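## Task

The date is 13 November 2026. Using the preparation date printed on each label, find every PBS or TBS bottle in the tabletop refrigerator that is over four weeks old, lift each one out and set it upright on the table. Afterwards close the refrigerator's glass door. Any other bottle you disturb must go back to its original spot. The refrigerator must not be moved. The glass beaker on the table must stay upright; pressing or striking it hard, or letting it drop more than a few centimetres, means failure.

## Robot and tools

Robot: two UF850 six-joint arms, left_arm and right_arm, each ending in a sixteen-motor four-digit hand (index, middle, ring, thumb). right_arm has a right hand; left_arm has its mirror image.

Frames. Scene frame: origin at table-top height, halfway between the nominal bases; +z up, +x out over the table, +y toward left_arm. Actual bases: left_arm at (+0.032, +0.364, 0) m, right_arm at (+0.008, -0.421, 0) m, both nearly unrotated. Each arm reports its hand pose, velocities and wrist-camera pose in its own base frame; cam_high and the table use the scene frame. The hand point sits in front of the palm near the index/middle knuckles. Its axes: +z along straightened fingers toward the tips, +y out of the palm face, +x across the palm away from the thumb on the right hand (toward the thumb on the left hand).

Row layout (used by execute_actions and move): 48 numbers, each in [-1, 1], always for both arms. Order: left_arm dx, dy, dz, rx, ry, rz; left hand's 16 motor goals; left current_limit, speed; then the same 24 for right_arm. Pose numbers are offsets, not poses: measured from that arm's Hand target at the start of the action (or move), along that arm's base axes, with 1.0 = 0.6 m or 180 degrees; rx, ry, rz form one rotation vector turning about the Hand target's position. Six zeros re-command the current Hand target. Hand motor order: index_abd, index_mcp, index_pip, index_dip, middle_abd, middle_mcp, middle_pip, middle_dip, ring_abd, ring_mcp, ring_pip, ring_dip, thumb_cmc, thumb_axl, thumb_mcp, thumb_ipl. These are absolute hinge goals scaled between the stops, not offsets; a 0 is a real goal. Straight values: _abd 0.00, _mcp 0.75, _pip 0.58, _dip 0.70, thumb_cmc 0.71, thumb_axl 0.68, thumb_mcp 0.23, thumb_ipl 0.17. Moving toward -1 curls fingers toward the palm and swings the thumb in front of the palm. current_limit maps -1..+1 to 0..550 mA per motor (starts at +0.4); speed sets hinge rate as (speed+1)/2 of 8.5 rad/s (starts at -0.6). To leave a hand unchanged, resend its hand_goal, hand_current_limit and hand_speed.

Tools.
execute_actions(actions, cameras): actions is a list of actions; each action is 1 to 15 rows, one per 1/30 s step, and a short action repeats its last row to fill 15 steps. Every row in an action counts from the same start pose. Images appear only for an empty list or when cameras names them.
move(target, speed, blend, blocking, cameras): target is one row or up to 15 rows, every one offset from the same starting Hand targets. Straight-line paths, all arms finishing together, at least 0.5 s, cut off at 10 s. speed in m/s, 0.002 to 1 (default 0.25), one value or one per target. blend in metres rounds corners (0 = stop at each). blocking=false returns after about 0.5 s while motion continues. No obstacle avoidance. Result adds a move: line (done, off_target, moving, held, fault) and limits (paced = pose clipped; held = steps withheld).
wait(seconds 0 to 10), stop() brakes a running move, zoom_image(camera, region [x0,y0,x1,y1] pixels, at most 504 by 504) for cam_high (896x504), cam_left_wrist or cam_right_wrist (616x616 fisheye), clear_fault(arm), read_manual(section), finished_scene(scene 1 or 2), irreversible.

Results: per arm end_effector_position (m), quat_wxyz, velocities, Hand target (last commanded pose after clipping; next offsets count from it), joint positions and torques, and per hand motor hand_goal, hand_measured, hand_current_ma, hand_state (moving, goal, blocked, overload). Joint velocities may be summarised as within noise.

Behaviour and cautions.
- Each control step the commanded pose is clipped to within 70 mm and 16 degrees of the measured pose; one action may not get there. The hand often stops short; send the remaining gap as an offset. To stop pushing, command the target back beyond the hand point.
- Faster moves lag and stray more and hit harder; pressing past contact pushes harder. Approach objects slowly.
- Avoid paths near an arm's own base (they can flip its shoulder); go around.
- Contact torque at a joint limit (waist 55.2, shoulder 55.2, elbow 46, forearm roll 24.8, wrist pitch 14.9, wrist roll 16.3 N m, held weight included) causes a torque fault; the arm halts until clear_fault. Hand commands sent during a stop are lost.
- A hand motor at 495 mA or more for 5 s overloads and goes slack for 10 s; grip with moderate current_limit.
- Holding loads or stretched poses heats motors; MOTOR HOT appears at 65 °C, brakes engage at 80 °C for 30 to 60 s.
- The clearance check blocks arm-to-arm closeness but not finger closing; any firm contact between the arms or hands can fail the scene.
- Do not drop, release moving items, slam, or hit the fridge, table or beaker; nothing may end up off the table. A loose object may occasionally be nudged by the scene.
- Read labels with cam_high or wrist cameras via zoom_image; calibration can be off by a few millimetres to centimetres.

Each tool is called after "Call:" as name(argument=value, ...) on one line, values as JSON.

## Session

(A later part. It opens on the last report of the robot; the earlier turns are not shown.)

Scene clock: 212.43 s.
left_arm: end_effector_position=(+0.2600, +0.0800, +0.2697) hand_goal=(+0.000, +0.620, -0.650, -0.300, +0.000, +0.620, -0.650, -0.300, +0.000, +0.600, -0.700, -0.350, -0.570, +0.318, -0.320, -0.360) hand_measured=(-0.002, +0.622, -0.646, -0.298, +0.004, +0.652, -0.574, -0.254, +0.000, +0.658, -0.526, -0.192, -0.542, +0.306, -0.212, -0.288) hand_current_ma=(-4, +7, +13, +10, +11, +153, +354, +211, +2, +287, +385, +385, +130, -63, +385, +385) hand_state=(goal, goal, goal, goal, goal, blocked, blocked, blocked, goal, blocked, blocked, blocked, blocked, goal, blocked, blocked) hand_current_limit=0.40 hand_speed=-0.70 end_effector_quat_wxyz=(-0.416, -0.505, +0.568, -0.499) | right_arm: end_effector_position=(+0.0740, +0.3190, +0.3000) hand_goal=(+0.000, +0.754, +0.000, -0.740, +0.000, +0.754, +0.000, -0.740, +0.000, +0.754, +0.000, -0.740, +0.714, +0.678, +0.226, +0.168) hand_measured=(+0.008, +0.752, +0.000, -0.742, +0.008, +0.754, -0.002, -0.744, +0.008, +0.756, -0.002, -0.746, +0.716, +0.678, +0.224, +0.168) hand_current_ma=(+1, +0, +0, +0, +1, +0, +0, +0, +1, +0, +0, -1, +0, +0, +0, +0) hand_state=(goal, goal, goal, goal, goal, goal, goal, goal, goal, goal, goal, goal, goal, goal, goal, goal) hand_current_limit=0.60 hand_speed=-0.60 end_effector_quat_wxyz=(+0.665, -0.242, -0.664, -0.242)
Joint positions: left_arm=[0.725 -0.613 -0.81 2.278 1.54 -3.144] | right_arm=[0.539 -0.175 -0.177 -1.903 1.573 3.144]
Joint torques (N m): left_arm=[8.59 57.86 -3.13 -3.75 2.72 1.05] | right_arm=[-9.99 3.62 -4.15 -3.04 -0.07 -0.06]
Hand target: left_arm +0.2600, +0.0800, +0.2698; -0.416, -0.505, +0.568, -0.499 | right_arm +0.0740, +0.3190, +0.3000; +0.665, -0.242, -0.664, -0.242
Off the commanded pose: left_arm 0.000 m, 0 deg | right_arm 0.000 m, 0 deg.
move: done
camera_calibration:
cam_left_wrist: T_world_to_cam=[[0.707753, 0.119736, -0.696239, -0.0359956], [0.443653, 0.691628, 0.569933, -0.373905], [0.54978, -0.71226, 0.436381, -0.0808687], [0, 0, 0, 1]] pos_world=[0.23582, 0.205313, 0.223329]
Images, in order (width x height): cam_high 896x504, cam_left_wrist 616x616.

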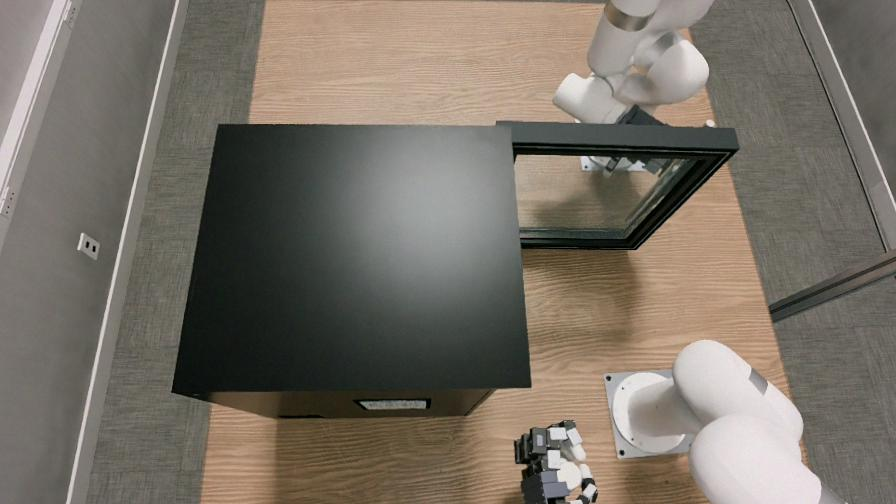

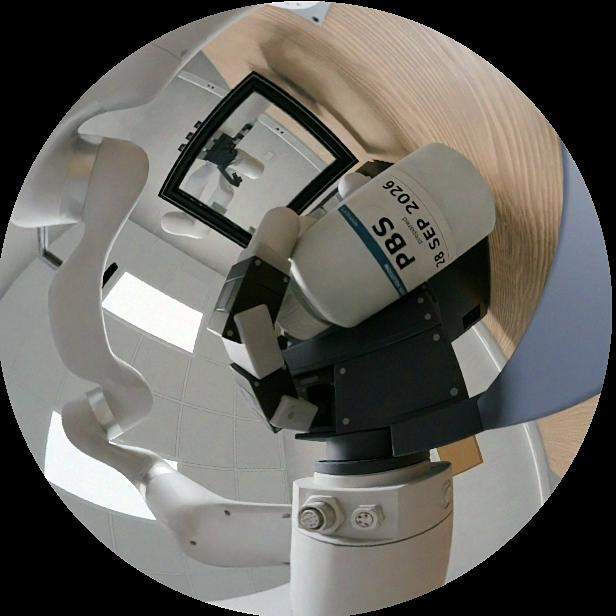

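Call:
move(target=[[-0.0333,0.2667,-0.10,-0.028,0,0,0,0.62,-0.65,-0.3,0,0.62,-0.65,-0.3,0,0.6,-0.7,-0.35,-0.571,0.317,-0.32,-0.36,0.4,-0.7,0,0,0,0,0,0,0,0.754,0.0,-0.74,0,0.754,0.0,-0.74,0,0.754,0.0,-0.74,0.714,0.678,0.226,0.168,0.6,-0.6]], speed=0.2, cameras=["cam_high","cam_left_wrist"])

Scene clock: 215.60 s.
left_arm: end_effector_position=(+0.2400, +0.2400, +0.2098) hand_goal=(+0.000, +0.620, -0.650, -0.300, +0.000, +0.620, -0.650, -0.300, +0.000, +0.600, -0.700, -0.350, -0.570, +0.318, -0.320, -0.360) hand_measured=(-0.002, +0.622, -0.648, -0.298, +0.004, +0.652, -0.574, -0.254, +0.002, +0.658, -0.526, -0.192, -0.542, +0.306, -0.212, -0.288) hand_current_ma=(-4, +5, +10, +10, +12, +153, +354, +211, +4, +281, +385, +385, +130, -61, +385, +385) hand_state=(goal, goal, goal, goal, goal, blocked, blocked, blocked, goal, blocked, blocked, blocked, blocked, goal, blocked, blocked) hand_current_limit=0.40 hand_speed=-0.70 end_effector_quat_wxyz=(-0.438, -0.487, +0.546, -0.523) | right_arm: end_effector_position=(+0.0740, +0.3190, +0.3000) hand_goal=(+0.000, +0.754, +0.000, -0.740, +0.000, +0.754, +0.000, -0.740, +0.000, +0.754, +0.000, -0.740, +0.714, +0.678, +0.226, +0.168) hand_measured=(+0.008, +0.752, +0.000, -0.742, +0.008, +0.754, -0.002, -0.744, +0.008, +0.756, -0.002, -0.746, +0.716, +0.678, +0.224, +0.168) hand_current_ma=(+1, +0, +0, +0, +1, +0, +0, +0, +1, +0, +0, -1, +0, +0, +0, +0) hand_state=(goal, goal, goal, goal, goal, goal, goal, goal, goal, goal, goal, goal, goal, goal, goal, goal) hand_current_limit=0.60 hand_speed=-0.60 end_effector_quat_wxyz=(+0.665, -0.242, -0.664, -0.242)
Joint positions: left_arm=[0.965 -0.943 -1.184 2.501 1.695 -3.139] | right_arm=[0.539 -0.175 -0.177 -1.903 1.573 3.144]
Joint torques (N m): left_arm=[7.72 33.64 -22.44 3.16 2.8 -2.02] | right_arm=[-9.66 4.09 -2.82 -3.29 -0.11 -0.03]
Hand target: left_arm +0.2400, +0.2400, +0.2098; -0.438, -0.487, +0.546, -0.523 | right_arm +0.0740, +0.3190, +0.3000; +0.665, -0.242, -0.664, -0.242
Off the commanded pose: left_arm 0.000 m, 0 deg | right_arm 0.000 m, 0 deg.
move: done
camera_calibration:
cam_left_wrist: T_world_to_cam=[[0.707795, 0.0581467, -0.704021, -0.0663966], [0.443585, 0.73904, 0.507002, -0.439691], [0.54978, -0.671147, 0.497296, 0.0475017], [0, 0, 0, 1]] pos_world=[0.21592, 0.360691, 0.152557]
Images, in order (width x height): cam_high 896x504, cam_left_wrist 616x616.

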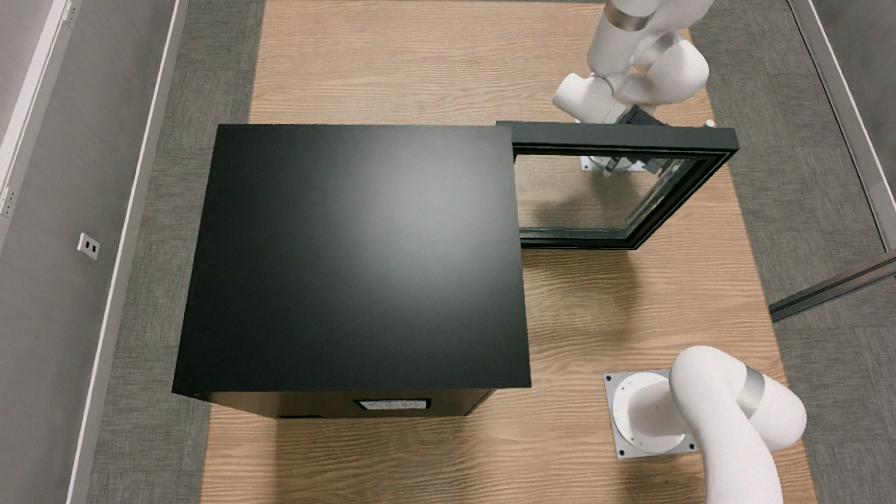

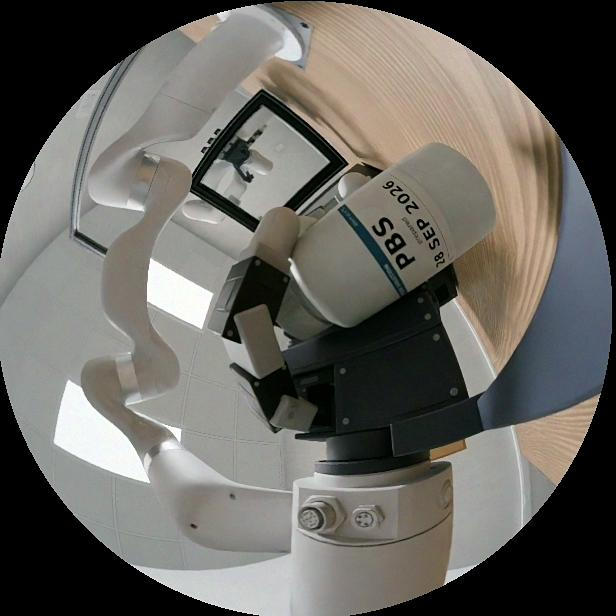

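Call:
move(target=[0,0,-0.108,0,0,0,0,0.62,-0.65,-0.3,0,0.62,-0.65,-0.3,0,0.6,-0.7,-0.35,-0.571,0.317,-0.32,-0.36,0.4,-0.7,0,0,0,0,0,0,0,0.754,0.0,-0.74,0,0.754,0.0,-0.74,0,0.754,0.0,-0.74,0.714,0.678,0.226,0.168,0.6,-0.6], speed=0.15, cameras=["cam_high","cam_left_wrist"])

Scene clock: 220.30 s.
left_arm: end_effector_position=(+0.2400, +0.2400, +0.1450) hand_goal=(+0.000, +0.620, -0.650, -0.300, +0.000, +0.620, -0.650, -0.300, +0.000, +0.600, -0.700, -0.350, -0.570, +0.318, -0.320, -0.360) hand_measured=(-0.002, +0.622, -0.648, -0.298, +0.004, +0.652, -0.574, -0.254, +0.002, +0.658, -0.526, -0.192, -0.542, +0.306, -0.212, -0.288) hand_current_ma=(-4, +5, +10, +10, +12, +153, +354, +211, +4, +281, +385, +385, +130, -61, +385, +385) hand_state=(goal, goal, goal, goal, goal, blocked, blocked, blocked, goal, blocked, blocked, blocked, blocked, goal, blocked, blocked) hand_current_limit=0.40 hand_speed=-0.70 end_effector_quat_wxyz=(-0.438, -0.487, +0.546, -0.523) | right_arm: end_effector_position=(+0.0740, +0.3190, +0.3000) hand_goal=(+0.000, +0.754, +0.000, -0.740, +0.000, +0.754, +0.000, -0.740, +0.000, +0.754, +0.000, -0.740, +0.714, +0.678, +0.226, +0.168) hand_measured=(+0.008, +0.752, +0.000, -0.742, +0.008, +0.754, -0.002, -0.744, +0.008, +0.756, -0.002, -0.746, +0.716, +0.678, +0.224, +0.168) hand_current_ma=(+1, +0, +0, +0, +1, +0, +0, +0, +1, +0, +0, -1, +0, +0, +0, +0) hand_state=(goal, goal, goal, goal, goal, goal, goal, goal, goal, goal, goal, goal, goal, goal, goal, goal) hand_current_limit=0.60 hand_speed=-0.60 end_effector_quat_wxyz=(+0.665, -0.242, -0.664, -0.242)
Joint positions: left_arm=[0.965 -1.086 -1.251 2.505 1.634 -3.094] | right_arm=[0.539 -0.175 -0.177 -1.903 1.573 3.144]
Joint torques (N m): left_arm=[6.17 35.4 -21.34 3.13 0.17 0.97] | right_arm=[-9.5 4.03 -2.05 -2.67 -0.09 -0.01]
Hand target: left_arm +0.2400, +0.2400, +0.1450; -0.438, -0.487, +0.546, -0.523 | right_arm +0.0740, +0.3190, +0.3000; +0.665, -0.242, -0.664, -0.242
Off the commanded pose: left_arm 0.000 m, 0 deg | right_arm 0.000 m, 0 deg.
move: done
camera_calibration:
cam_left_wrist: T_world_to_cam=[[0.707795, 0.0581467, -0.704021, -0.112023], [0.443585, 0.73904, 0.507002, -0.406911], [0.54978, -0.671147, 0.497296, 0.0797936], [0, 0, 0, 1]] pos_world=[0.21592, 0.360791, 0.0877572]
Images, in order (width x height): cam_high 896x504, cam_left_wrist 616x616.

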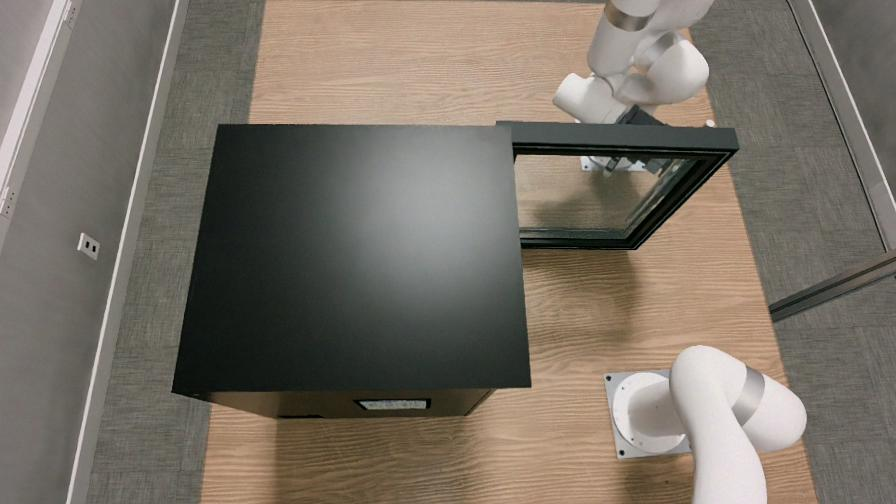

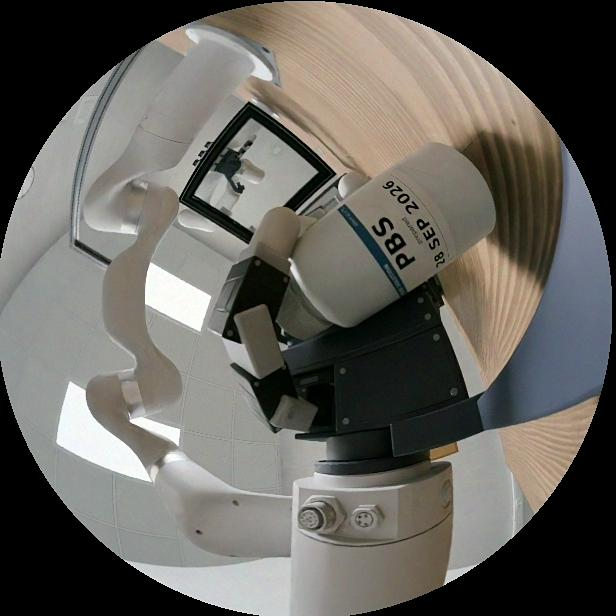

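Call:
move(target=[0,0,-0.02,0,0,0,0,0.62,-0.65,-0.3,0,0.62,-0.65,-0.3,0,0.6,-0.7,-0.35,-0.571,0.317,-0.32,-0.36,0.4,-0.7,0,0,0,0,0,0,0,0.754,0.0,-0.74,0,0.754,0.0,-0.74,0,0.754,0.0,-0.74,0.714,0.678,0.226,0.168,0.6,-0.6], speed=0.04, cameras=["cam_left_wrist"])

Call:
zoom_image(camera="cam_left_wrist", region=[360, 80, 560, 300])

Scene clock: 221.73 s.
left_arm: end_effector_position=(+0.2400, +0.2400, +0.1330) hand_goal=(+0.000, +0.620, -0.650, -0.300, +0.000, +0.620, -0.650, -0.300, +0.000, +0.600, -0.700, -0.350, -0.570, +0.318, -0.320, -0.360) hand_measured=(-0.002, +0.622, -0.648, -0.298, +0.004, +0.652, -0.574, -0.254, +0.002, +0.658, -0.526, -0.192, -0.542, +0.306, -0.212, -0.288) hand_current_ma=(-4, +5, +10, +10, +12, +153, +354, +211, +4, +281, +385, +385, +130, -61, +385, +385) hand_state=(goal, goal, goal, goal, goal, blocked, blocked, blocked, goal, blocked, blocked, blocked, blocked, goal, blocked, blocked) hand_current_limit=0.40 hand_speed=-0.70 end_effector_quat_wxyz=(-0.438, -0.487, +0.546, -0.523) | right_arm: end_effector_position=(+0.0740, +0.3190, +0.3000) hand_goal=(+0.000, +0.754, +0.000, -0.740, +0.000, +0.754, +0.000, -0.740, +0.000, +0.754, +0.000, -0.740, +0.714, +0.678, +0.226, +0.168) hand_measured=(+0.008, +0.752, +0.000, -0.742, +0.008, +0.754, -0.002, -0.744, +0.008, +0.756, -0.002, -0.746, +0.716, +0.678, +0.224, +0.168) hand_current_ma=(+1, +0, +0, +0, +1, +0, +0, +0, +1, +0, +0, -1, +0, +0, +0, +0) hand_state=(goal, goal, goal, goal, goal, goal, goal, goal, goal, goal, goal, goal, goal, goal, goal, goal) hand_current_limit=0.60 hand_speed=-0.60 end_effector_quat_wxyz=(+0.665, -0.242, -0.664, -0.242)
Joint positions: left_arm=[0.965 -1.113 -1.266 2.505 1.624 -3.087] | right_arm=[0.539 -0.175 -0.177 -1.903 1.573 3.144]
Joint torques (N m): left_arm=[1.59 37.15 -21.95 2.99 0.07 1.03] | right_arm=[-9.45 3.69 -2.29 -3.23 -0.13 -0.13]
Hand target: left_arm +0.2400, +0.2400, +0.1330; -0.438, -0.487, +0.546, -0.523 | right_arm +0.0740, +0.3190, +0.3000; +0.665, -0.242, -0.664, -0.242
Off the commanded pose: left_arm 0.000 m, 0 deg | right_arm 0.000 m, 0 deg.
move: done
camera_calibration:
cam_left_wrist: T_world_to_cam=[[0.707792, 0.0581498, -0.704024, -0.120471], [0.443546, 0.739089, 0.506966, -0.400833], [0.549816, -0.671093, 0.497329, 0.0857311], [0, 0, 0, 1]] pos_world=[0.21592, 0.360791, 0.0757573]
Images, in order (width x height): cam_left_wrist 616x616.

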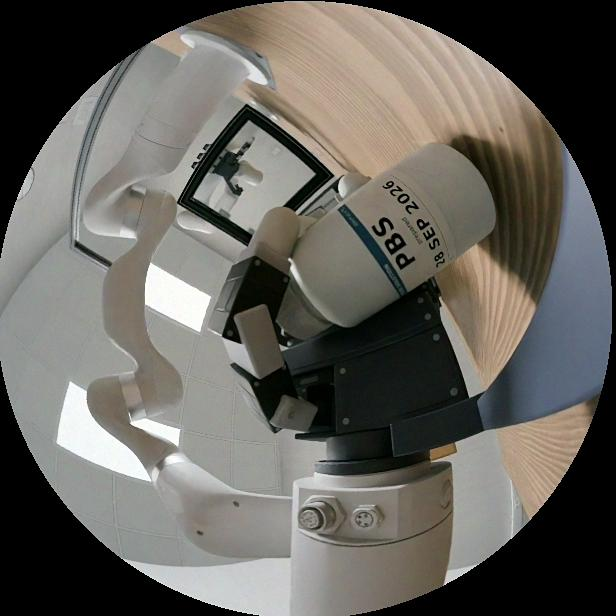

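Scaled by 2.291 from the camera's 616x616 image, which has a finer 880x880 frame.

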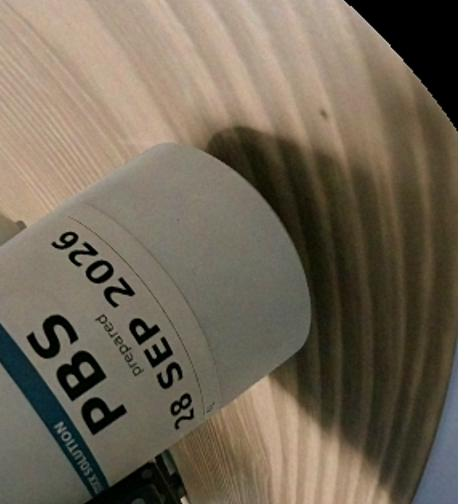

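Call:
move(target=[0,0,-0.01,0,0,0,0,0.62,-0.65,-0.3,0,0.62,-0.65,-0.3,0,0.6,-0.7,-0.35,-0.571,0.317,-0.32,-0.36,0.4,-0.7,0,0,0,0,0,0,0,0.754,0.0,-0.74,0,0.754,0.0,-0.74,0,0.754,0.0,-0.74,0.714,0.678,0.226,0.168,0.6,-0.6], speed=0.03, cameras=["cam_left_wrist"])

Call:
zoom_image(camera="cam_left_wrist", region=[360, 80, 560, 300])

Call:
move(target=[0,0,-0.007,0,0,0,0,0.62,-0.65,-0.3,0,0.62,-0.65,-0.3,0,0.6,-0.7,-0.35,-0.571,0.317,-0.32,-0.36,0.4,-0.7,0,0,0,0,0,0,0,0.754,0.0,-0.74,0,0.754,0.0,-0.74,0,0.754,0.0,-0.74,0.714,0.678,0.226,0.168,0.6,-0.6], speed=0.02, cameras=["cam_left_wrist"])

Call:
zoom_image(camera="cam_left_wrist", region=[360, 80, 560, 300])

Scene clock: 223.23 s.
left_arm: end_effector_position=(+0.2400, +0.2400, +0.1270) hand_goal=(+0.000, +0.620, -0.650, -0.300, +0.000, +0.620, -0.650, -0.300, +0.000, +0.600, -0.700, -0.350, -0.570, +0.318, -0.320, -0.360) hand_measured=(-0.002, +0.622, -0.648, -0.298, +0.004, +0.652, -0.574, -0.254, +0.002, +0.658, -0.526, -0.192, -0.542, +0.306, -0.212, -0.288) hand_current_ma=(-4, +5, +10, +10, +12, +153, +354, +211, +4, +281, +385, +385, +130, -61, +385, +385) hand_state=(goal, goal, goal, goal, goal, blocked, blocked, blocked, goal, blocked, blocked, blocked, blocked, goal, blocked, blocked) hand_current_limit=0.40 hand_speed=-0.70 end_effector_quat_wxyz=(-0.438, -0.487, +0.546, -0.523) | right_arm: end_effector_position=(+0.0740, +0.3190, +0.3000) hand_goal=(+0.000, +0.754, +0.000, -0.740, +0.000, +0.754, +0.000, -0.740, +0.000, +0.754, +0.000, -0.740, +0.714, +0.678, +0.226, +0.168) hand_measured=(+0.008, +0.752, +0.000, -0.742, +0.008, +0.754, -0.002, -0.744, +0.008, +0.756, -0.002, -0.746, +0.716, +0.678, +0.224, +0.168) hand_current_ma=(+1, +0, +0, +0, +1, +0, +0, +0, +1, +0, +0, -1, +0, +0, +0, +0) hand_state=(goal, goal, goal, goal, goal, goal, goal, goal, goal, goal, goal, goal, goal, goal, goal, goal) hand_current_limit=0.60 hand_speed=-0.60 end_effector_quat_wxyz=(+0.665, -0.242, -0.664, -0.242)
Joint positions: left_arm=[0.965 -1.127 -1.274 2.505 1.62 -3.083] | right_arm=[0.539 -0.175 -0.177 -1.903 1.573 3.144]
Joint torques (N m): left_arm=[-2.58 37.57 -20.77 2.96 -0.09 0.94] | right_arm=[-9.6 3.67 -2.25 -2.79 0.02 -0.04]
Hand target: left_arm +0.2400, +0.2400, +0.1270; -0.438, -0.487, +0.546, -0.523 | right_arm +0.0740, +0.3190, +0.3000; +0.665, -0.242, -0.664, -0.242
Off the commanded pose: left_arm 0.000 m, 0 deg | right_arm 0.000 m, 0 deg.
move: done
camera_calibration:
cam_left_wrist: T_world_to_cam=[[0.707792, 0.0581498, -0.704024, -0.124696], [0.443546, 0.739089, 0.506966, -0.397791], [0.549816, -0.671093, 0.497329, 0.0887151], [0, 0, 0, 1]] pos_world=[0.21592, 0.360791, 0.0697573]
Images, in order (width x height): cam_left_wrist 616x616.

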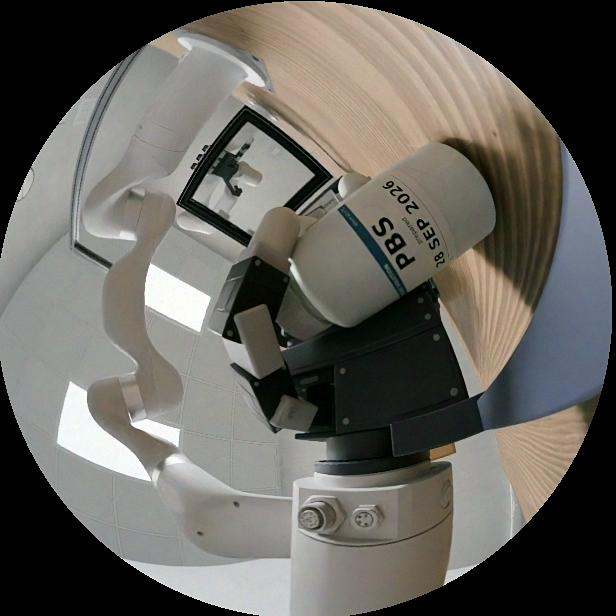

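Scaled by 2.291 from the camera's 616x616 image, which has a finer 880x880 frame.

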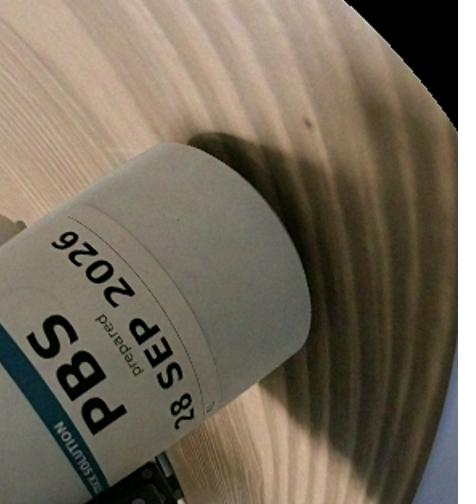

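Scene clock: 223.97 s.
left_arm: end_effector_position=(+0.2400, +0.2400, +0.1228) hand_goal=(+0.000, +0.620, -0.650, -0.300, +0.000, +0.620, -0.650, -0.300, +0.000, +0.600, -0.700, -0.350, -0.570, +0.318, -0.320, -0.360) hand_measured=(-0.002, +0.622, -0.648, -0.298, +0.004, +0.652, -0.574, -0.254, +0.002, +0.658, -0.526, -0.192, -0.542, +0.306, -0.212, -0.288) hand_current_ma=(-4, +5, +10, +10, +12, +153, +354, +211, +4, +281, +385, +385, +130, -61, +385, +385) hand_state=(goal, goal, goal, goal, goal, blocked, blocked, blocked, goal, blocked, blocked, blocked, blocked, goal, blocked, blocked) hand_current_limit=0.40 hand_speed=-0.70 end_effector_quat_wxyz=(-0.438, -0.487, +0.546, -0.523) | right_arm: end_effector_position=(+0.0740, +0.3190, +0.3000) hand_goal=(+0.000, +0.754, +0.000, -0.740, +0.000, +0.754, +0.000, -0.740, +0.000, +0.754, +0.000, -0.740, +0.714, +0.678, +0.226, +0.168) hand_measured=(+0.008, +0.752, +0.000, -0.742, +0.008, +0.754, -0.002, -0.744, +0.008, +0.756, -0.002, -0.746, +0.716, +0.678, +0.224, +0.168) hand_current_ma=(+1, +0, +0, +0, +1, +0, +0, +0, +1, +0, +0, -1, +0, +0, +0, +0) hand_state=(goal, goal, goal, goal, goal, goal, goal, goal, goal, goal, goal, goal, goal, goal, goal, goal) hand_current_limit=0.60 hand_speed=-0.60 end_effector_quat_wxyz=(+0.665, -0.242, -0.664, -0.242)
Joint positions: left_arm=[0.965 -1.136 -1.279 2.506 1.616 -3.081] | right_arm=[0.539 -0.175 -0.177 -1.903 1.573 3.144]
Joint torques (N m): left_arm=[-5.94 38.46 -21.3 2.7 0.02 1.05] | right_arm=[-9.08 3.9 -2.06 -3.01 -0.06 -0.07]
Hand target: left_arm +0.2400, +0.2400, +0.1228; -0.438, -0.487, +0.546, -0.523 | right_arm +0.0740, +0.3190, +0.3000; +0.665, -0.242, -0.664, -0.242
Off the commanded pose: left_arm 0.000 m, 0 deg | right_arm 0.000 m, 0 deg.
move: done
camera_calibration:
cam_left_wrist: T_world_to_cam=[[0.707795, 0.0581467, -0.704021, -0.127646], [0.443585, 0.73904, 0.507002, -0.395582], [0.54978, -0.671147, 0.497296, 0.0907664], [0, 0, 0, 1]] pos_world=[0.21592, 0.360691, 0.0655572]
Images, in order (width x height): cam_left_wrist 616x616.

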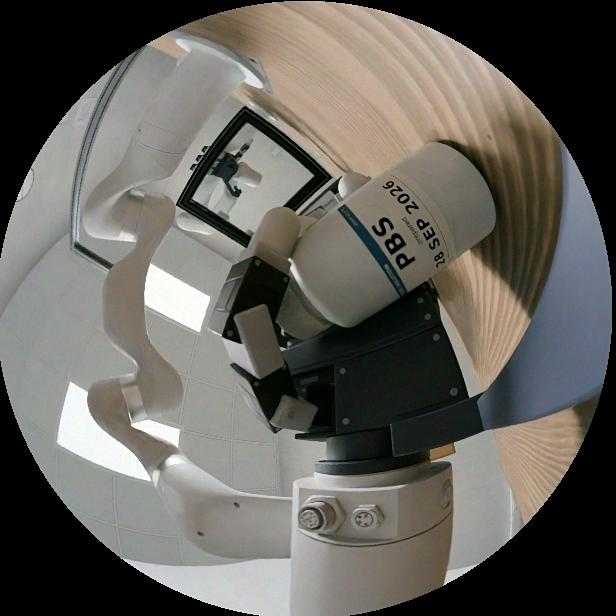

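Scaled by 2.291 from the camera's 616x616 image, which has a finer 880x880 frame.

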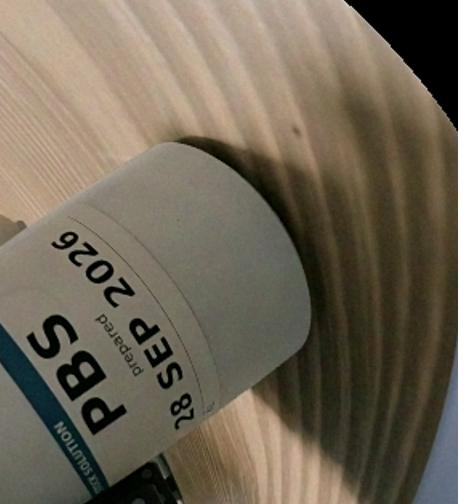

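Call:
move(target=[0,0,-0.007,0,0,0,0,0.62,-0.65,-0.3,0,0.62,-0.65,-0.3,0,0.6,-0.7,-0.35,-0.571,0.317,-0.32,-0.36,0.4,-0.7,0,0,0,0,0,0,0,0.754,0.0,-0.74,0,0.754,0.0,-0.74,0,0.754,0.0,-0.74,0.714,0.678,0.226,0.168,0.6,-0.6], speed=0.02, cameras=["cam_left_wrist"])

Call:
zoom_image(camera="cam_left_wrist", region=[360, 80, 560, 300])

Call:
move(target=[0,0,-0.005,0,0,0,0,0.62,-0.65,-0.3,0,0.62,-0.65,-0.3,0,0.6,-0.7,-0.35,-0.571,0.317,-0.32,-0.36,0.4,-0.7,0,0,0,0,0,0,0,0.754,0.0,-0.74,0,0.754,0.0,-0.74,0,0.754,0.0,-0.74,0.714,0.678,0.226,0.168,0.6,-0.6], speed=0.02, cameras=["cam_left_wrist"])

Call:
zoom_image(camera="cam_left_wrist", region=[360, 80, 560, 300])

Scene clock: 225.73 s.
left_arm: end_effector_position=(+0.2400, +0.2400, +0.1186) hand_goal=(+0.000, +0.620, -0.650, -0.300, +0.000, +0.620, -0.650, -0.300, +0.000, +0.600, -0.700, -0.350, -0.570, +0.318, -0.320, -0.360) hand_measured=(-0.002, +0.622, -0.648, -0.298, +0.004, +0.658, -0.574, -0.254, +0.002, +0.640, -0.526, -0.192, -0.536, +0.316, -0.212, -0.292) hand_current_ma=(-4, +5, +10, +10, +11, +177, +354, +206, +4, +196, +385, +385, +157, -5, +385, +385) hand_state=(goal, goal, goal, goal, goal, blocked, blocked, blocked, goal, blocked, blocked, blocked, blocked, goal, blocked, blocked) hand_current_limit=0.40 hand_speed=-0.70 end_effector_quat_wxyz=(-0.438, -0.487, +0.546, -0.523) | right_arm: end_effector_position=(+0.0740, +0.3190, +0.3000) hand_goal=(+0.000, +0.754, +0.000, -0.740, +0.000, +0.754, +0.000, -0.740, +0.000, +0.754, +0.000, -0.740, +0.714, +0.678, +0.226, +0.168) hand_measured=(+0.008, +0.752, +0.000, -0.742, +0.008, +0.754, -0.002, -0.744, +0.008, +0.756, -0.002, -0.746, +0.716, +0.678, +0.224, +0.168) hand_current_ma=(+1, +0, +0, +0, +1, +0, +0, +0, +1, +0, +0, -1, +0, +0, +0, +0) hand_state=(goal, goal, goal, goal, goal, goal, goal, goal, goal, goal, goal, goal, goal, goal, goal, goal) hand_current_limit=0.60 hand_speed=-0.60 end_effector_quat_wxyz=(+0.665, -0.242, -0.664, -0.242)
Joint positions: left_arm=[0.965 -1.146 -1.285 2.506 1.613 -3.079] | right_arm=[0.539 -0.175 -0.177 -1.903 1.573 3.144]
Joint torques (N m): left_arm=[-6.7 35.8 -21.1 3.54 -0.58 1.31] | right_arm=[-9.06 4.03 -2.09 -2.94 -0.01 -0.01]
Hand target: left_arm +0.2400, +0.2400, +0.1186; -0.438, -0.487, +0.546, -0.523 | right_arm +0.0740, +0.3190, +0.3000; +0.665, -0.242, -0.664, -0.242
Off the commanded pose: left_arm 0.000 m, 0 deg | right_arm 0.000 m, 0 deg.
move: done
camera_calibration:
cam_left_wrist: T_world_to_cam=[[0.707766, 0.0579988, -0.704062, -0.130541], [0.443619, 0.739131, 0.50684, -0.393483], [0.549791, -0.67106, 0.497402, 0.0928146], [0, 0, 0, 1]] pos_world=[0.21592, 0.360691, 0.0613578]
Images, in order (width x height): cam_left_wrist 616x616.

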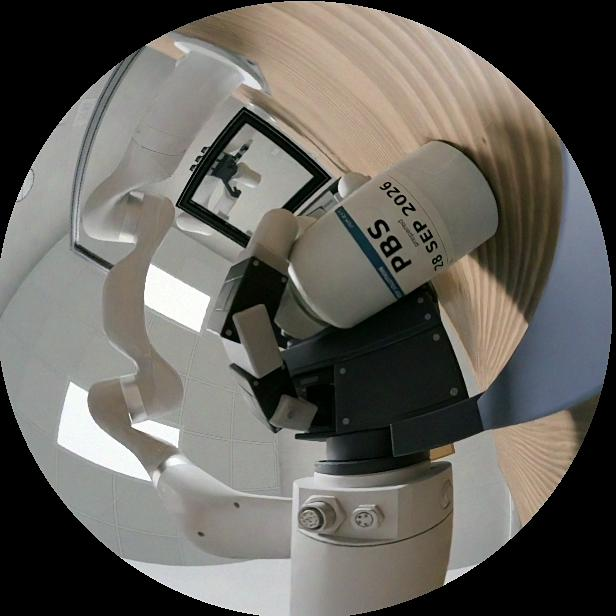

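Scaled by 2.291 from the camera's 616x616 image, which has a finer 880x880 frame.

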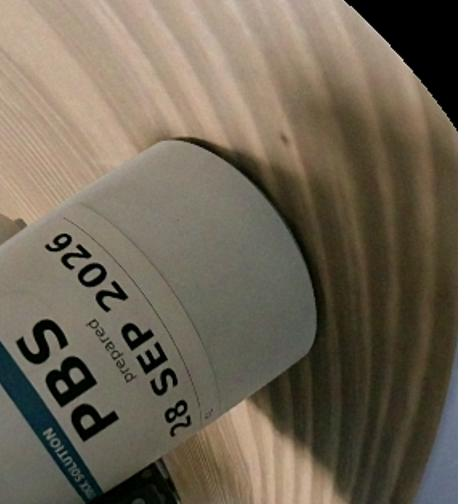

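Scene clock: 226.43 s.
left_arm: end_effector_position=(+0.2400, +0.2400, +0.1156) hand_goal=(+0.000, +0.620, -0.650, -0.300, +0.000, +0.620, -0.650, -0.300, +0.000, +0.600, -0.700, -0.350, -0.570, +0.318, -0.320, -0.360) hand_measured=(-0.002, +0.622, -0.648, -0.298, -0.014, +0.660, -0.574, -0.258, -0.010, +0.636, -0.526, -0.204, -0.520, +0.332, -0.212, -0.302) hand_current_ma=(-4, +5, +10, +10, -56, +196, +354, +195, -35, +170, +385, +384, +238, +78, +385, +363) hand_state=(goal, goal, goal, goal, goal, blocked, blocked, blocked, goal, blocked, blocked, blocked, blocked, goal, blocked, blocked) hand_current_limit=0.40 hand_speed=-0.70 end_effector_quat_wxyz=(-0.438, -0.487, +0.546, -0.523) | right_arm: end_effector_position=(+0.0740, +0.3190, +0.3000) hand_goal=(+0.000, +0.754, +0.000, -0.740, +0.000, +0.754, +0.000, -0.740, +0.000, +0.754, +0.000, -0.740, +0.714, +0.678, +0.226, +0.168) hand_measured=(+0.008, +0.752, +0.000, -0.742, +0.008, +0.754, -0.002, -0.744, +0.008, +0.756, -0.002, -0.746, +0.716, +0.678, +0.224, +0.168) hand_current_ma=(+1, +0, +0, +0, +1, +0, +0, +0, +1, +0, +0, -1, +0, +0, +0, +0) hand_state=(goal, goal, goal, goal, goal, goal, goal, goal, goal, goal, goal, goal, goal, goal, goal, goal) hand_current_limit=0.60 hand_speed=-0.60 end_effector_quat_wxyz=(+0.665, -0.242, -0.664, -0.242)
Joint positions: left_arm=[0.965 -1.153 -1.289 2.506 1.611 -3.077] | right_arm=[0.539 -0.175 -0.177 -1.903 1.573 3.144]
Joint torques (N m): left_arm=[-7.71 30.85 -21.49 3.39 -2.45 2.16] | right_arm=[-10.08 3.93 -2.32 -2.64 -0.16 -0.05]
Hand target: left_arm +0.2400, +0.2400, +0.1156; -0.438, -0.487, +0.546, -0.523 | right_arm +0.0740, +0.3190, +0.3000; +0.665, -0.242, -0.664, -0.242
Off the commanded pose: left_arm 0.000 m, 0 deg | right_arm 0.000 m, 0 deg.
move: done
camera_calibration:
cam_left_wrist: T_world_to_cam=[[0.707766, 0.0579988, -0.704062, -0.132653], [0.443619, 0.739131, 0.50684, -0.391962], [0.549791, -0.67106, 0.497402, 0.0943068], [0, 0, 0, 1]] pos_world=[0.21592, 0.360691, 0.0583578]
Images, in order (width x height): cam_left_wrist 616x616.

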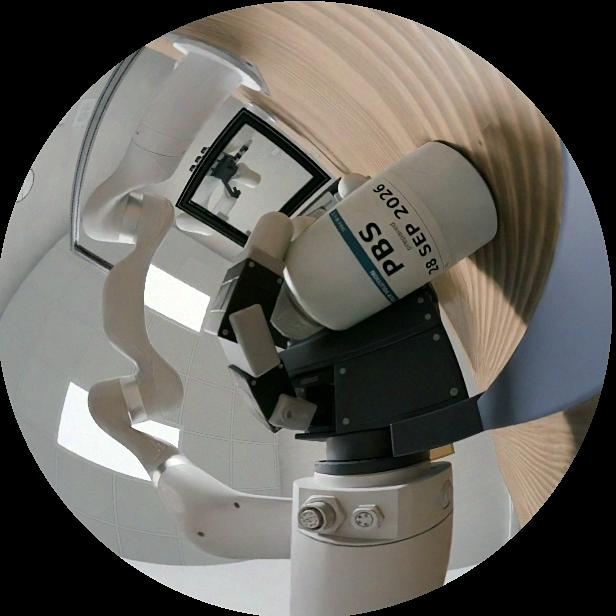

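Scaled by 2.291 from the camera's 616x616 image, which has a finer 880x880 frame.

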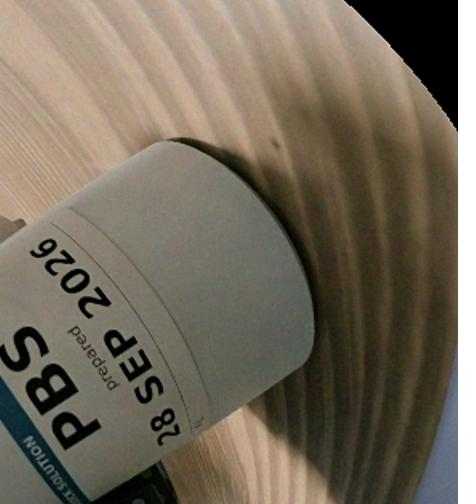

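Call:
zoom_image(camera="cam_left_wrist", region=[250, 110, 530, 360])

Scaled by 1.800 from the camera's 616x616 image, which has a finer 880x880 frame.

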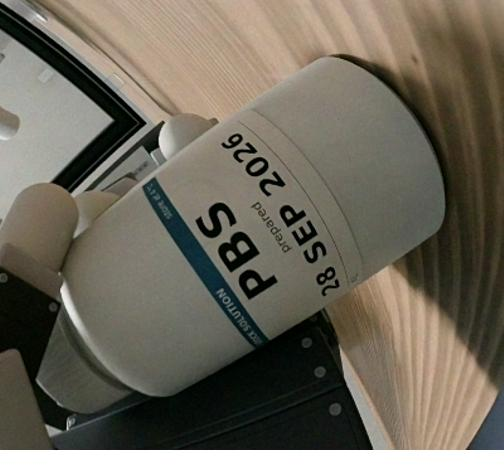

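Call:
move(target=[[0,0,-0.0015,0,0,0,0,0.68,-0.52,-0.2,0,0.69,-0.45,-0.15,0,0.69,-0.42,-0.1,-0.571,0.317,-0.12,-0.2,0.4,-0.8,0,0,0,0,0,0,0,0.754,0.0,-0.74,0,0.754,0.0,-0.74,0,0.754,0.0,-0.74,0.714,0.678,0.226,0.168,0.6,-0.6],[0,0,-0.0015,0,0,0,0,0.8,-0.1,0.1,0,0.8,-0.1,0.1,0,0.8,-0.1,0.1,-0.571,0.317,0.226,0.168,0.4,-0.7,0,0,0,0,0,0,0,0.754,0.0,-0.74,0,0.754,0.0,-0.74,0,0.754,0.0,-0.74,0.714,0.678,0.226,0.168,0.6,-0.6]], speed=0.02, cameras=["cam_left_wrist"])

Scene clock: 230.40 s.
left_arm: end_effector_position=(+0.2400, +0.2400, +0.1147) hand_goal=(+0.000, +0.800, -0.100, +0.100, +0.000, +0.800, -0.100, +0.100, +0.000, +0.800, -0.100, +0.100, -0.570, +0.318, +0.226, +0.168) hand_measured=(-0.002, +0.796, -0.102, +0.098, -0.008, +0.796, -0.104, +0.098, -0.008, +0.796, -0.104, +0.098, -0.576, +0.318, +0.220, +0.164) hand_current_ma=(-4, -18, -11, -10, -31, -19, -13, -11, -28, -19, -12, -11, -28, +0, -34, -17) hand_state=(goal, goal, goal, goal, goal, goal, goal, goal, goal, goal, goal, goal, goal, goal, goal, goal) hand_current_limit=0.40 hand_speed=-0.70 end_effector_quat_wxyz=(-0.438, -0.487, +0.546, -0.523) | right_arm: end_effector_position=(+0.0740, +0.3190, +0.3000) hand_goal=(+0.000, +0.754, +0.000, -0.740, +0.000, +0.754, +0.000, -0.740, +0.000, +0.754, +0.000, -0.740, +0.714, +0.678, +0.226, +0.168) hand_measured=(+0.008, +0.752, +0.000, -0.742, +0.008, +0.754, -0.002, -0.744, +0.008, +0.756, -0.002, -0.746, +0.716, +0.678, +0.224, +0.168) hand_current_ma=(+1, +0, +0, +0, +1, +0, +0, +0, +1, +0, +0, -1, +0, +0, +0, +0) hand_state=(goal, goal, goal, goal, goal, goal, goal, goal, goal, goal, goal, goal, goal, goal, goal, goal) hand_current_limit=0.60 hand_speed=-0.60 end_effector_quat_wxyz=(+0.665, -0.242, -0.664, -0.242)
Joint positions: left_arm=[0.965 -1.155 -1.29 2.506 1.61 -3.076] | right_arm=[0.539 -0.175 -0.177 -1.903 1.573 3.144]
Joint torques (N m): left_arm=[-7.36 34.64 -20.15 1.63 1.3 1.18] | right_arm=[-10.3 4.25 -2.36 -2.57 -0.08 0.01]
Hand target: left_arm +0.2400, +0.2400, +0.1147; -0.438, -0.487, +0.546, -0.523 | right_arm +0.0740, +0.3190, +0.3000; +0.665, -0.242, -0.664, -0.242
Off the commanded pose: left_arm 0.000 m, 0 deg | right_arm 0.000 m, 0 deg.
move: done
camera_calibration:
cam_left_wrist: T_world_to_cam=[[0.707763, 0.058095, -0.704057, -0.133321], [0.443636, 0.739044, 0.506953, -0.391484], [0.549781, -0.671147, 0.497295, 0.0947946], [0, 0, 0, 1]] pos_world=[0.21592, 0.360691, 0.0574574]
Images, in order (width x height): cam_left_wrist 616x616.

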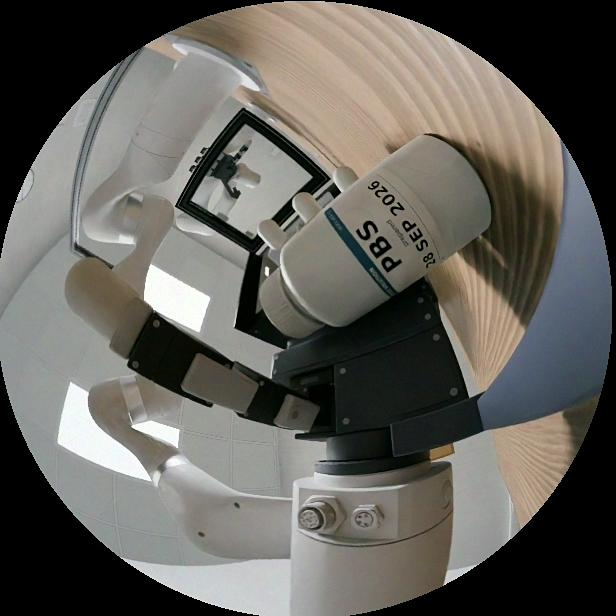

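Call:
move(target=[[0,0,0,0,0,0,0,0.89,0.285,0.551,0,0.89,0.285,0.551,0,0.89,0.285,0.551,-0.571,0.317,0.226,0.168,0.4,-0.5,0,0,0,0,0,0,0,0.754,0.0,-0.74,0,0.754,0.0,-0.74,0,0.754,0.0,-0.74,0.714,0.678,0.226,0.168,0.6,-0.6],[0.08,0,0.002,0,0,0,0,0.89,0.285,0.551,0,0.89,0.285,0.551,0,0.89,0.285,0.551,-0.571,0.317,0.226,0.168,0.4,-0.5,0,0,0,0,0,0,0,0.754,0.0,-0.74,0,0.754,0.0,-0.74,0,0.754,0.0,-0.74,0.714,0.678,0.226,0.168,0.6,-0.6]], speed=0.05, cameras=["cam_left_wrist"])

Scene clock: 233.40 s.
left_arm: end_effector_position=(+0.2880, +0.2400, +0.1159) hand_goal=(+0.000, +0.890, +0.286, +0.552, +0.000, +0.890, +0.286, +0.552, +0.000, +0.890, +0.286, +0.552, -0.570, +0.318, +0.226, +0.168) hand_measured=(-0.002, +0.886, +0.282, +0.550, -0.008, +0.886, +0.282, +0.550, -0.008, +0.886, +0.282, +0.550, -0.576, +0.318, +0.220, +0.164) hand_current_ma=(-4, -18, -12, -10, -31, -20, -14, -11, -28, -20, -14, -11, -28, +0, -33, -17) hand_state=(goal, goal, goal, goal, goal, goal, goal, goal, goal, goal, goal, goal, goal, goal, goal, goal) hand_current_limit=0.40 hand_speed=-0.50 end_effector_quat_wxyz=(-0.438, -0.487, +0.546, -0.523) | right_arm: end_effector_position=(+0.0740, +0.3190, +0.3000) hand_goal=(+0.000, +0.754, +0.000, -0.740, +0.000, +0.754, +0.000, -0.740, +0.000, +0.754, +0.000, -0.740, +0.714, +0.678, +0.226, +0.168) hand_measured=(+0.008, +0.752, +0.000, -0.742, +0.008, +0.754, -0.002, -0.744, +0.008, +0.756, -0.002, -0.746, +0.716, +0.678, +0.224, +0.168) hand_current_ma=(+1, +0, +0, +0, +1, +0, +0, +0, +1, +0, +0, -1, +0, +0, +0, +0) hand_state=(goal, goal, goal, goal, goal, goal, goal, goal, goal, goal, goal, goal, goal, goal, goal, goal) hand_current_limit=0.60 hand_speed=-0.60 end_effector_quat_wxyz=(+0.665, -0.242, -0.664, -0.242)
Joint positions: left_arm=[0.898 -1.188 -1.383 2.437 1.65 -3.122] | right_arm=[0.539 -0.175 -0.177 -1.903 1.573 3.144]
Joint torques (N m): left_arm=[-8.69 35.98 -22.4 -3.87 2.51 -1.93] | right_arm=[-9.69 3.65 -1.79 -2.7 -0.08 0.07]
Hand target: left_arm +0.2880, +0.2400, +0.1159; -0.438, -0.487, +0.546, -0.523 | right_arm +0.0740, +0.3190, +0.3000; +0.665, -0.242, -0.664, -0.242
Off the commanded pose: left_arm 0.000 m, 0 deg | right_arm 0.000 m, 0 deg.
move: done
camera_calibration:
cam_left_wrist: T_world_to_cam=[[0.707763, 0.058095, -0.704057, -0.166378], [0.443636, 0.739044, 0.506953, -0.413343], [0.549781, -0.671147, 0.497295, 0.0678634], [0, 0, 0, 1]] pos_world=[0.26382, 0.360691, 0.0586574]
Images, in order (width x height): cam_left_wrist 616x616.

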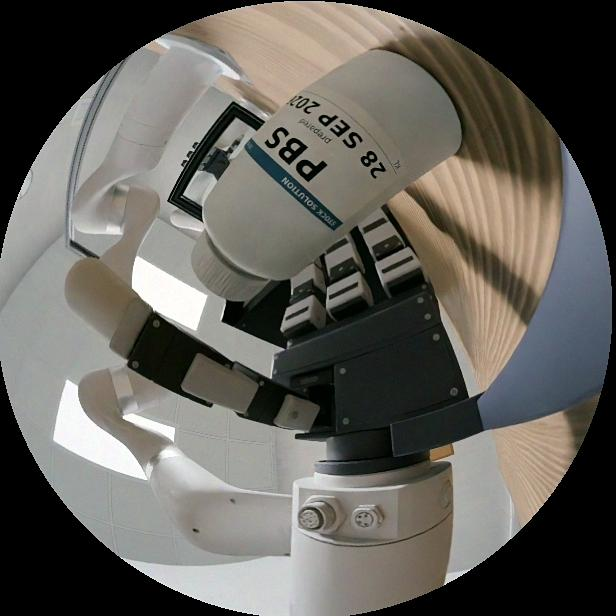

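Call:
move(target=[[0.13,0,0.003,0,0,0,0,0.89,0.285,0.551,0,0.89,0.285,0.551,0,0.89,0.285,0.551,-0.571,0.317,0.226,0.168,0.4,-0.5,0,0,0,0,0,0,0,0.754,0.0,-0.74,0,0.754,0.0,-0.74,0,0.754,0.0,-0.74,0.714,0.678,0.226,0.168,0.6,-0.6]], speed=0.1, cameras=["cam_left_wrist"])

Scene clock: 235.00 s.
left_arm: end_effector_position=(+0.3660, +0.2400, +0.1177) hand_goal=(+0.000, +0.890, +0.286, +0.552, +0.000, +0.890, +0.286, +0.552, +0.000, +0.890, +0.286, +0.552, -0.570, +0.318, +0.226, +0.168) hand_measured=(-0.002, +0.886, +0.282, +0.550, -0.008, +0.886, +0.282, +0.550, -0.008, +0.886, +0.282, +0.550, -0.576, +0.318, +0.220, +0.164) hand_current_ma=(-4, -17, -12, -10, -31, -19, -14, -11, -28, -19, -13, -11, -28, +0, -33, -17) hand_state=(goal, goal, goal, goal, goal, goal, goal, goal, goal, goal, goal, goal, goal, goal, goal, goal) hand_current_limit=0.40 hand_speed=-0.50 end_effector_quat_wxyz=(-0.438, -0.487, +0.546, -0.523) | right_arm: end_effector_position=(+0.0740, +0.3190, +0.3000) hand_goal=(+0.000, +0.754, +0.000, -0.740, +0.000, +0.754, +0.000, -0.740, +0.000, +0.754, +0.000, -0.740, +0.714, +0.678, +0.226, +0.168) hand_measured=(+0.008, +0.752, +0.000, -0.742, +0.008, +0.754, -0.002, -0.744, +0.008, +0.756, -0.002, -0.746, +0.716, +0.678, +0.224, +0.168) hand_current_ma=(+1, +0, +0, +0, +1, +0, +0, +0, +1, +0, +0, -1, +0, +0, +0, +0) hand_state=(goal, goal, goal, goal, goal, goal, goal, goal, goal, goal, goal, goal, goal, goal, goal, goal) hand_current_limit=0.60 hand_speed=-0.60 end_effector_quat_wxyz=(+0.665, -0.242, -0.664, -0.242)
Joint positions: left_arm=[0.803 -1.259 -1.567 2.334 1.716 -3.217] | right_arm=[0.539 -0.175 -0.177 -1.903 1.573 3.144]
Joint torques (N m): left_arm=[-8.79 41.32 -23.34 -4.08 2.57 -1.76] | right_arm=[-9.47 3.48 -2.23 -2.99 -0.09 0.01]
Hand target: left_arm +0.3660, +0.2400, +0.1177; -0.438, -0.487, +0.546, -0.523 | right_arm +0.0740, +0.3190, +0.3000; +0.665, -0.242, -0.664, -0.242
Off the commanded pose: left_arm 0.000 m, 0 deg | right_arm 0.000 m, 0 deg.
move: done
camera_calibration:
cam_left_wrist: T_world_to_cam=[[0.707763, 0.058095, -0.704057, -0.220316], [0.443636, 0.739044, 0.506953, -0.448859], [0.549781, -0.671147, 0.497295, 0.0240853], [0, 0, 0, 1]] pos_world=[0.34182, 0.360691, 0.0604574]
Images, in order (width x height): cam_left_wrist 616x616.

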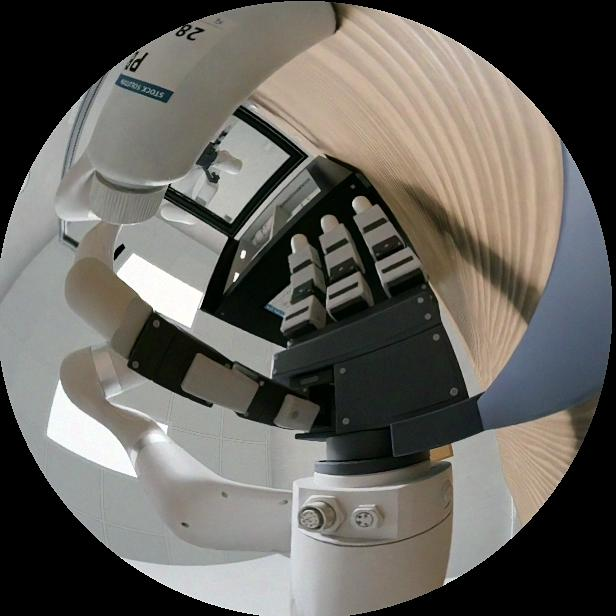

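Call:
move(target=[[0,0,0.354,0,0,0,0,0.754,-0.299,0.261,0,0.754,-0.299,0.261,0,0.754,-0.299,0.261,-0.571,0.317,0.226,0.168,0.4,-0.5,0,0,0,0,0,0,0,0.754,0.0,-0.74,0,0.754,0.0,-0.74,0,0.754,0.0,-0.74,0.714,0.678,0.226,0.168,0.6,-0.6],[0,0,0.354,0.012,-0.951,-0.034,0,0.754,-0.299,0.261,0,0.754,-0.299,0.261,0,0.754,-0.299,0.261,-0.571,0.317,0.226,0.168,0.4,-0.5,0,0,0,0,0,0,0,0.754,0.0,-0.74,0,0.754,0.0,-0.74,0,0.754,0.0,-0.74,0.714,0.678,0.226,0.168,0.6,-0.6]], speed=[0.25,0.5], cameras=["cam_left_wrist"])

Scene clock: 254.07 s.
left_arm: end_effector_position=(+0.3660, +0.2400, +0.3301) hand_goal=(+0.000, +0.754, -0.298, +0.262, +0.000, +0.754, -0.298, +0.262, +0.000, +0.754, -0.298, +0.262, -0.570, +0.318, +0.226, +0.168) hand_measured=(+0.000, +0.752, -0.296, +0.264, +0.000, +0.752, -0.296, +0.264, +0.000, +0.752, -0.296, +0.264, -0.564, +0.318, +0.226, +0.166) hand_current_ma=(+0, -10, +5, +10, +0, -10, +6, +11, +0, -11, +6, +11, +29, +0, +0, -8) hand_state=(goal, goal, goal, goal, goal, goal, goal, goal, goal, goal, goal, goal, goal, goal, goal, goal) hand_current_limit=0.40 hand_speed=-0.50 end_effector_quat_wxyz=(+0.498, +0.498, +0.502, -0.502) | right_arm: end_effector_position=(+0.0740, +0.3190, +0.3000) hand_goal=(+0.000, +0.754, +0.000, -0.740, +0.000, +0.754, +0.000, -0.740, +0.000, +0.754, +0.000, -0.740, +0.714, +0.678, +0.226, +0.168) hand_measured=(+0.008, +0.752, +0.000, -0.742, +0.008, +0.754, -0.002, -0.744, +0.008, +0.756, -0.002, -0.746, +0.716, +0.678, +0.224, +0.168) hand_current_ma=(+1, +0, +0, +0, +1, +0, +0, +0, +1, +0, +0, -1, +0, +0, +0, +0) hand_state=(goal, goal, goal, goal, goal, goal, goal, goal, goal, goal, goal, goal, goal, goal, goal, goal) hand_current_limit=0.60 hand_speed=-0.60 end_effector_quat_wxyz=(+0.665, -0.242, -0.664, -0.242)
Joint positions: left_arm=[1.022 -0.624 -1.046 2.552 1.928 -0.237] | right_arm=[0.539 -0.175 -0.177 -1.903 1.573 3.144]
Joint torques (N m): left_arm=[-1.68 25.44 -24.71 1.95 -0.3 1.48] | right_arm=[-9.62 4.64 -1.89 -2.59 -0.14 0.07]
Hand target: left_arm +0.3660, +0.2400, +0.3301; +0.498, +0.498, +0.502, -0.502 | right_arm +0.0740, +0.3190, +0.3000; +0.665, -0.242, -0.664, -0.242
Off the commanded pose: left_arm 0.000 m, 0 deg | right_arm 0.000 m, 0 deg.
move: done
camera_calibration:
cam_left_wrist: T_world_to_cam=[[-0.593537, -0.0124082, 0.804711, -0.0756164], [-0.530093, 0.75838, -0.37929, 0.0876278], [-0.605571, -0.651694, -0.456704, 0.651565], [0, 0, 0, 1]] pos_world=[0.396138, 0.357227, 0.391658]
Images, in order (width x height): cam_left_wrist 616x616.

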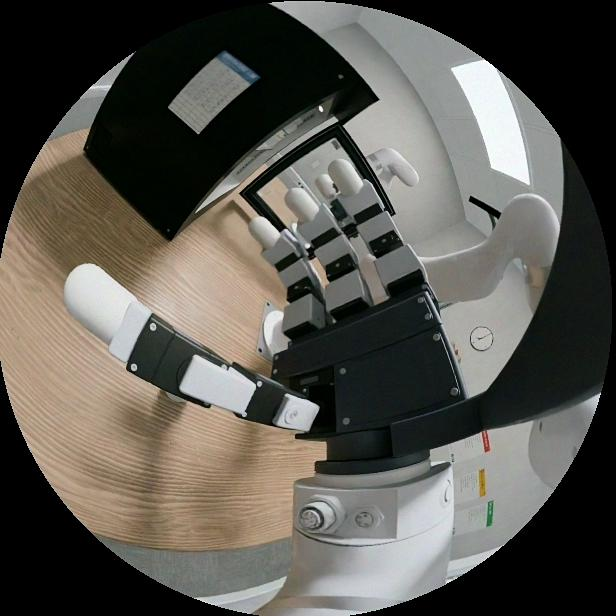

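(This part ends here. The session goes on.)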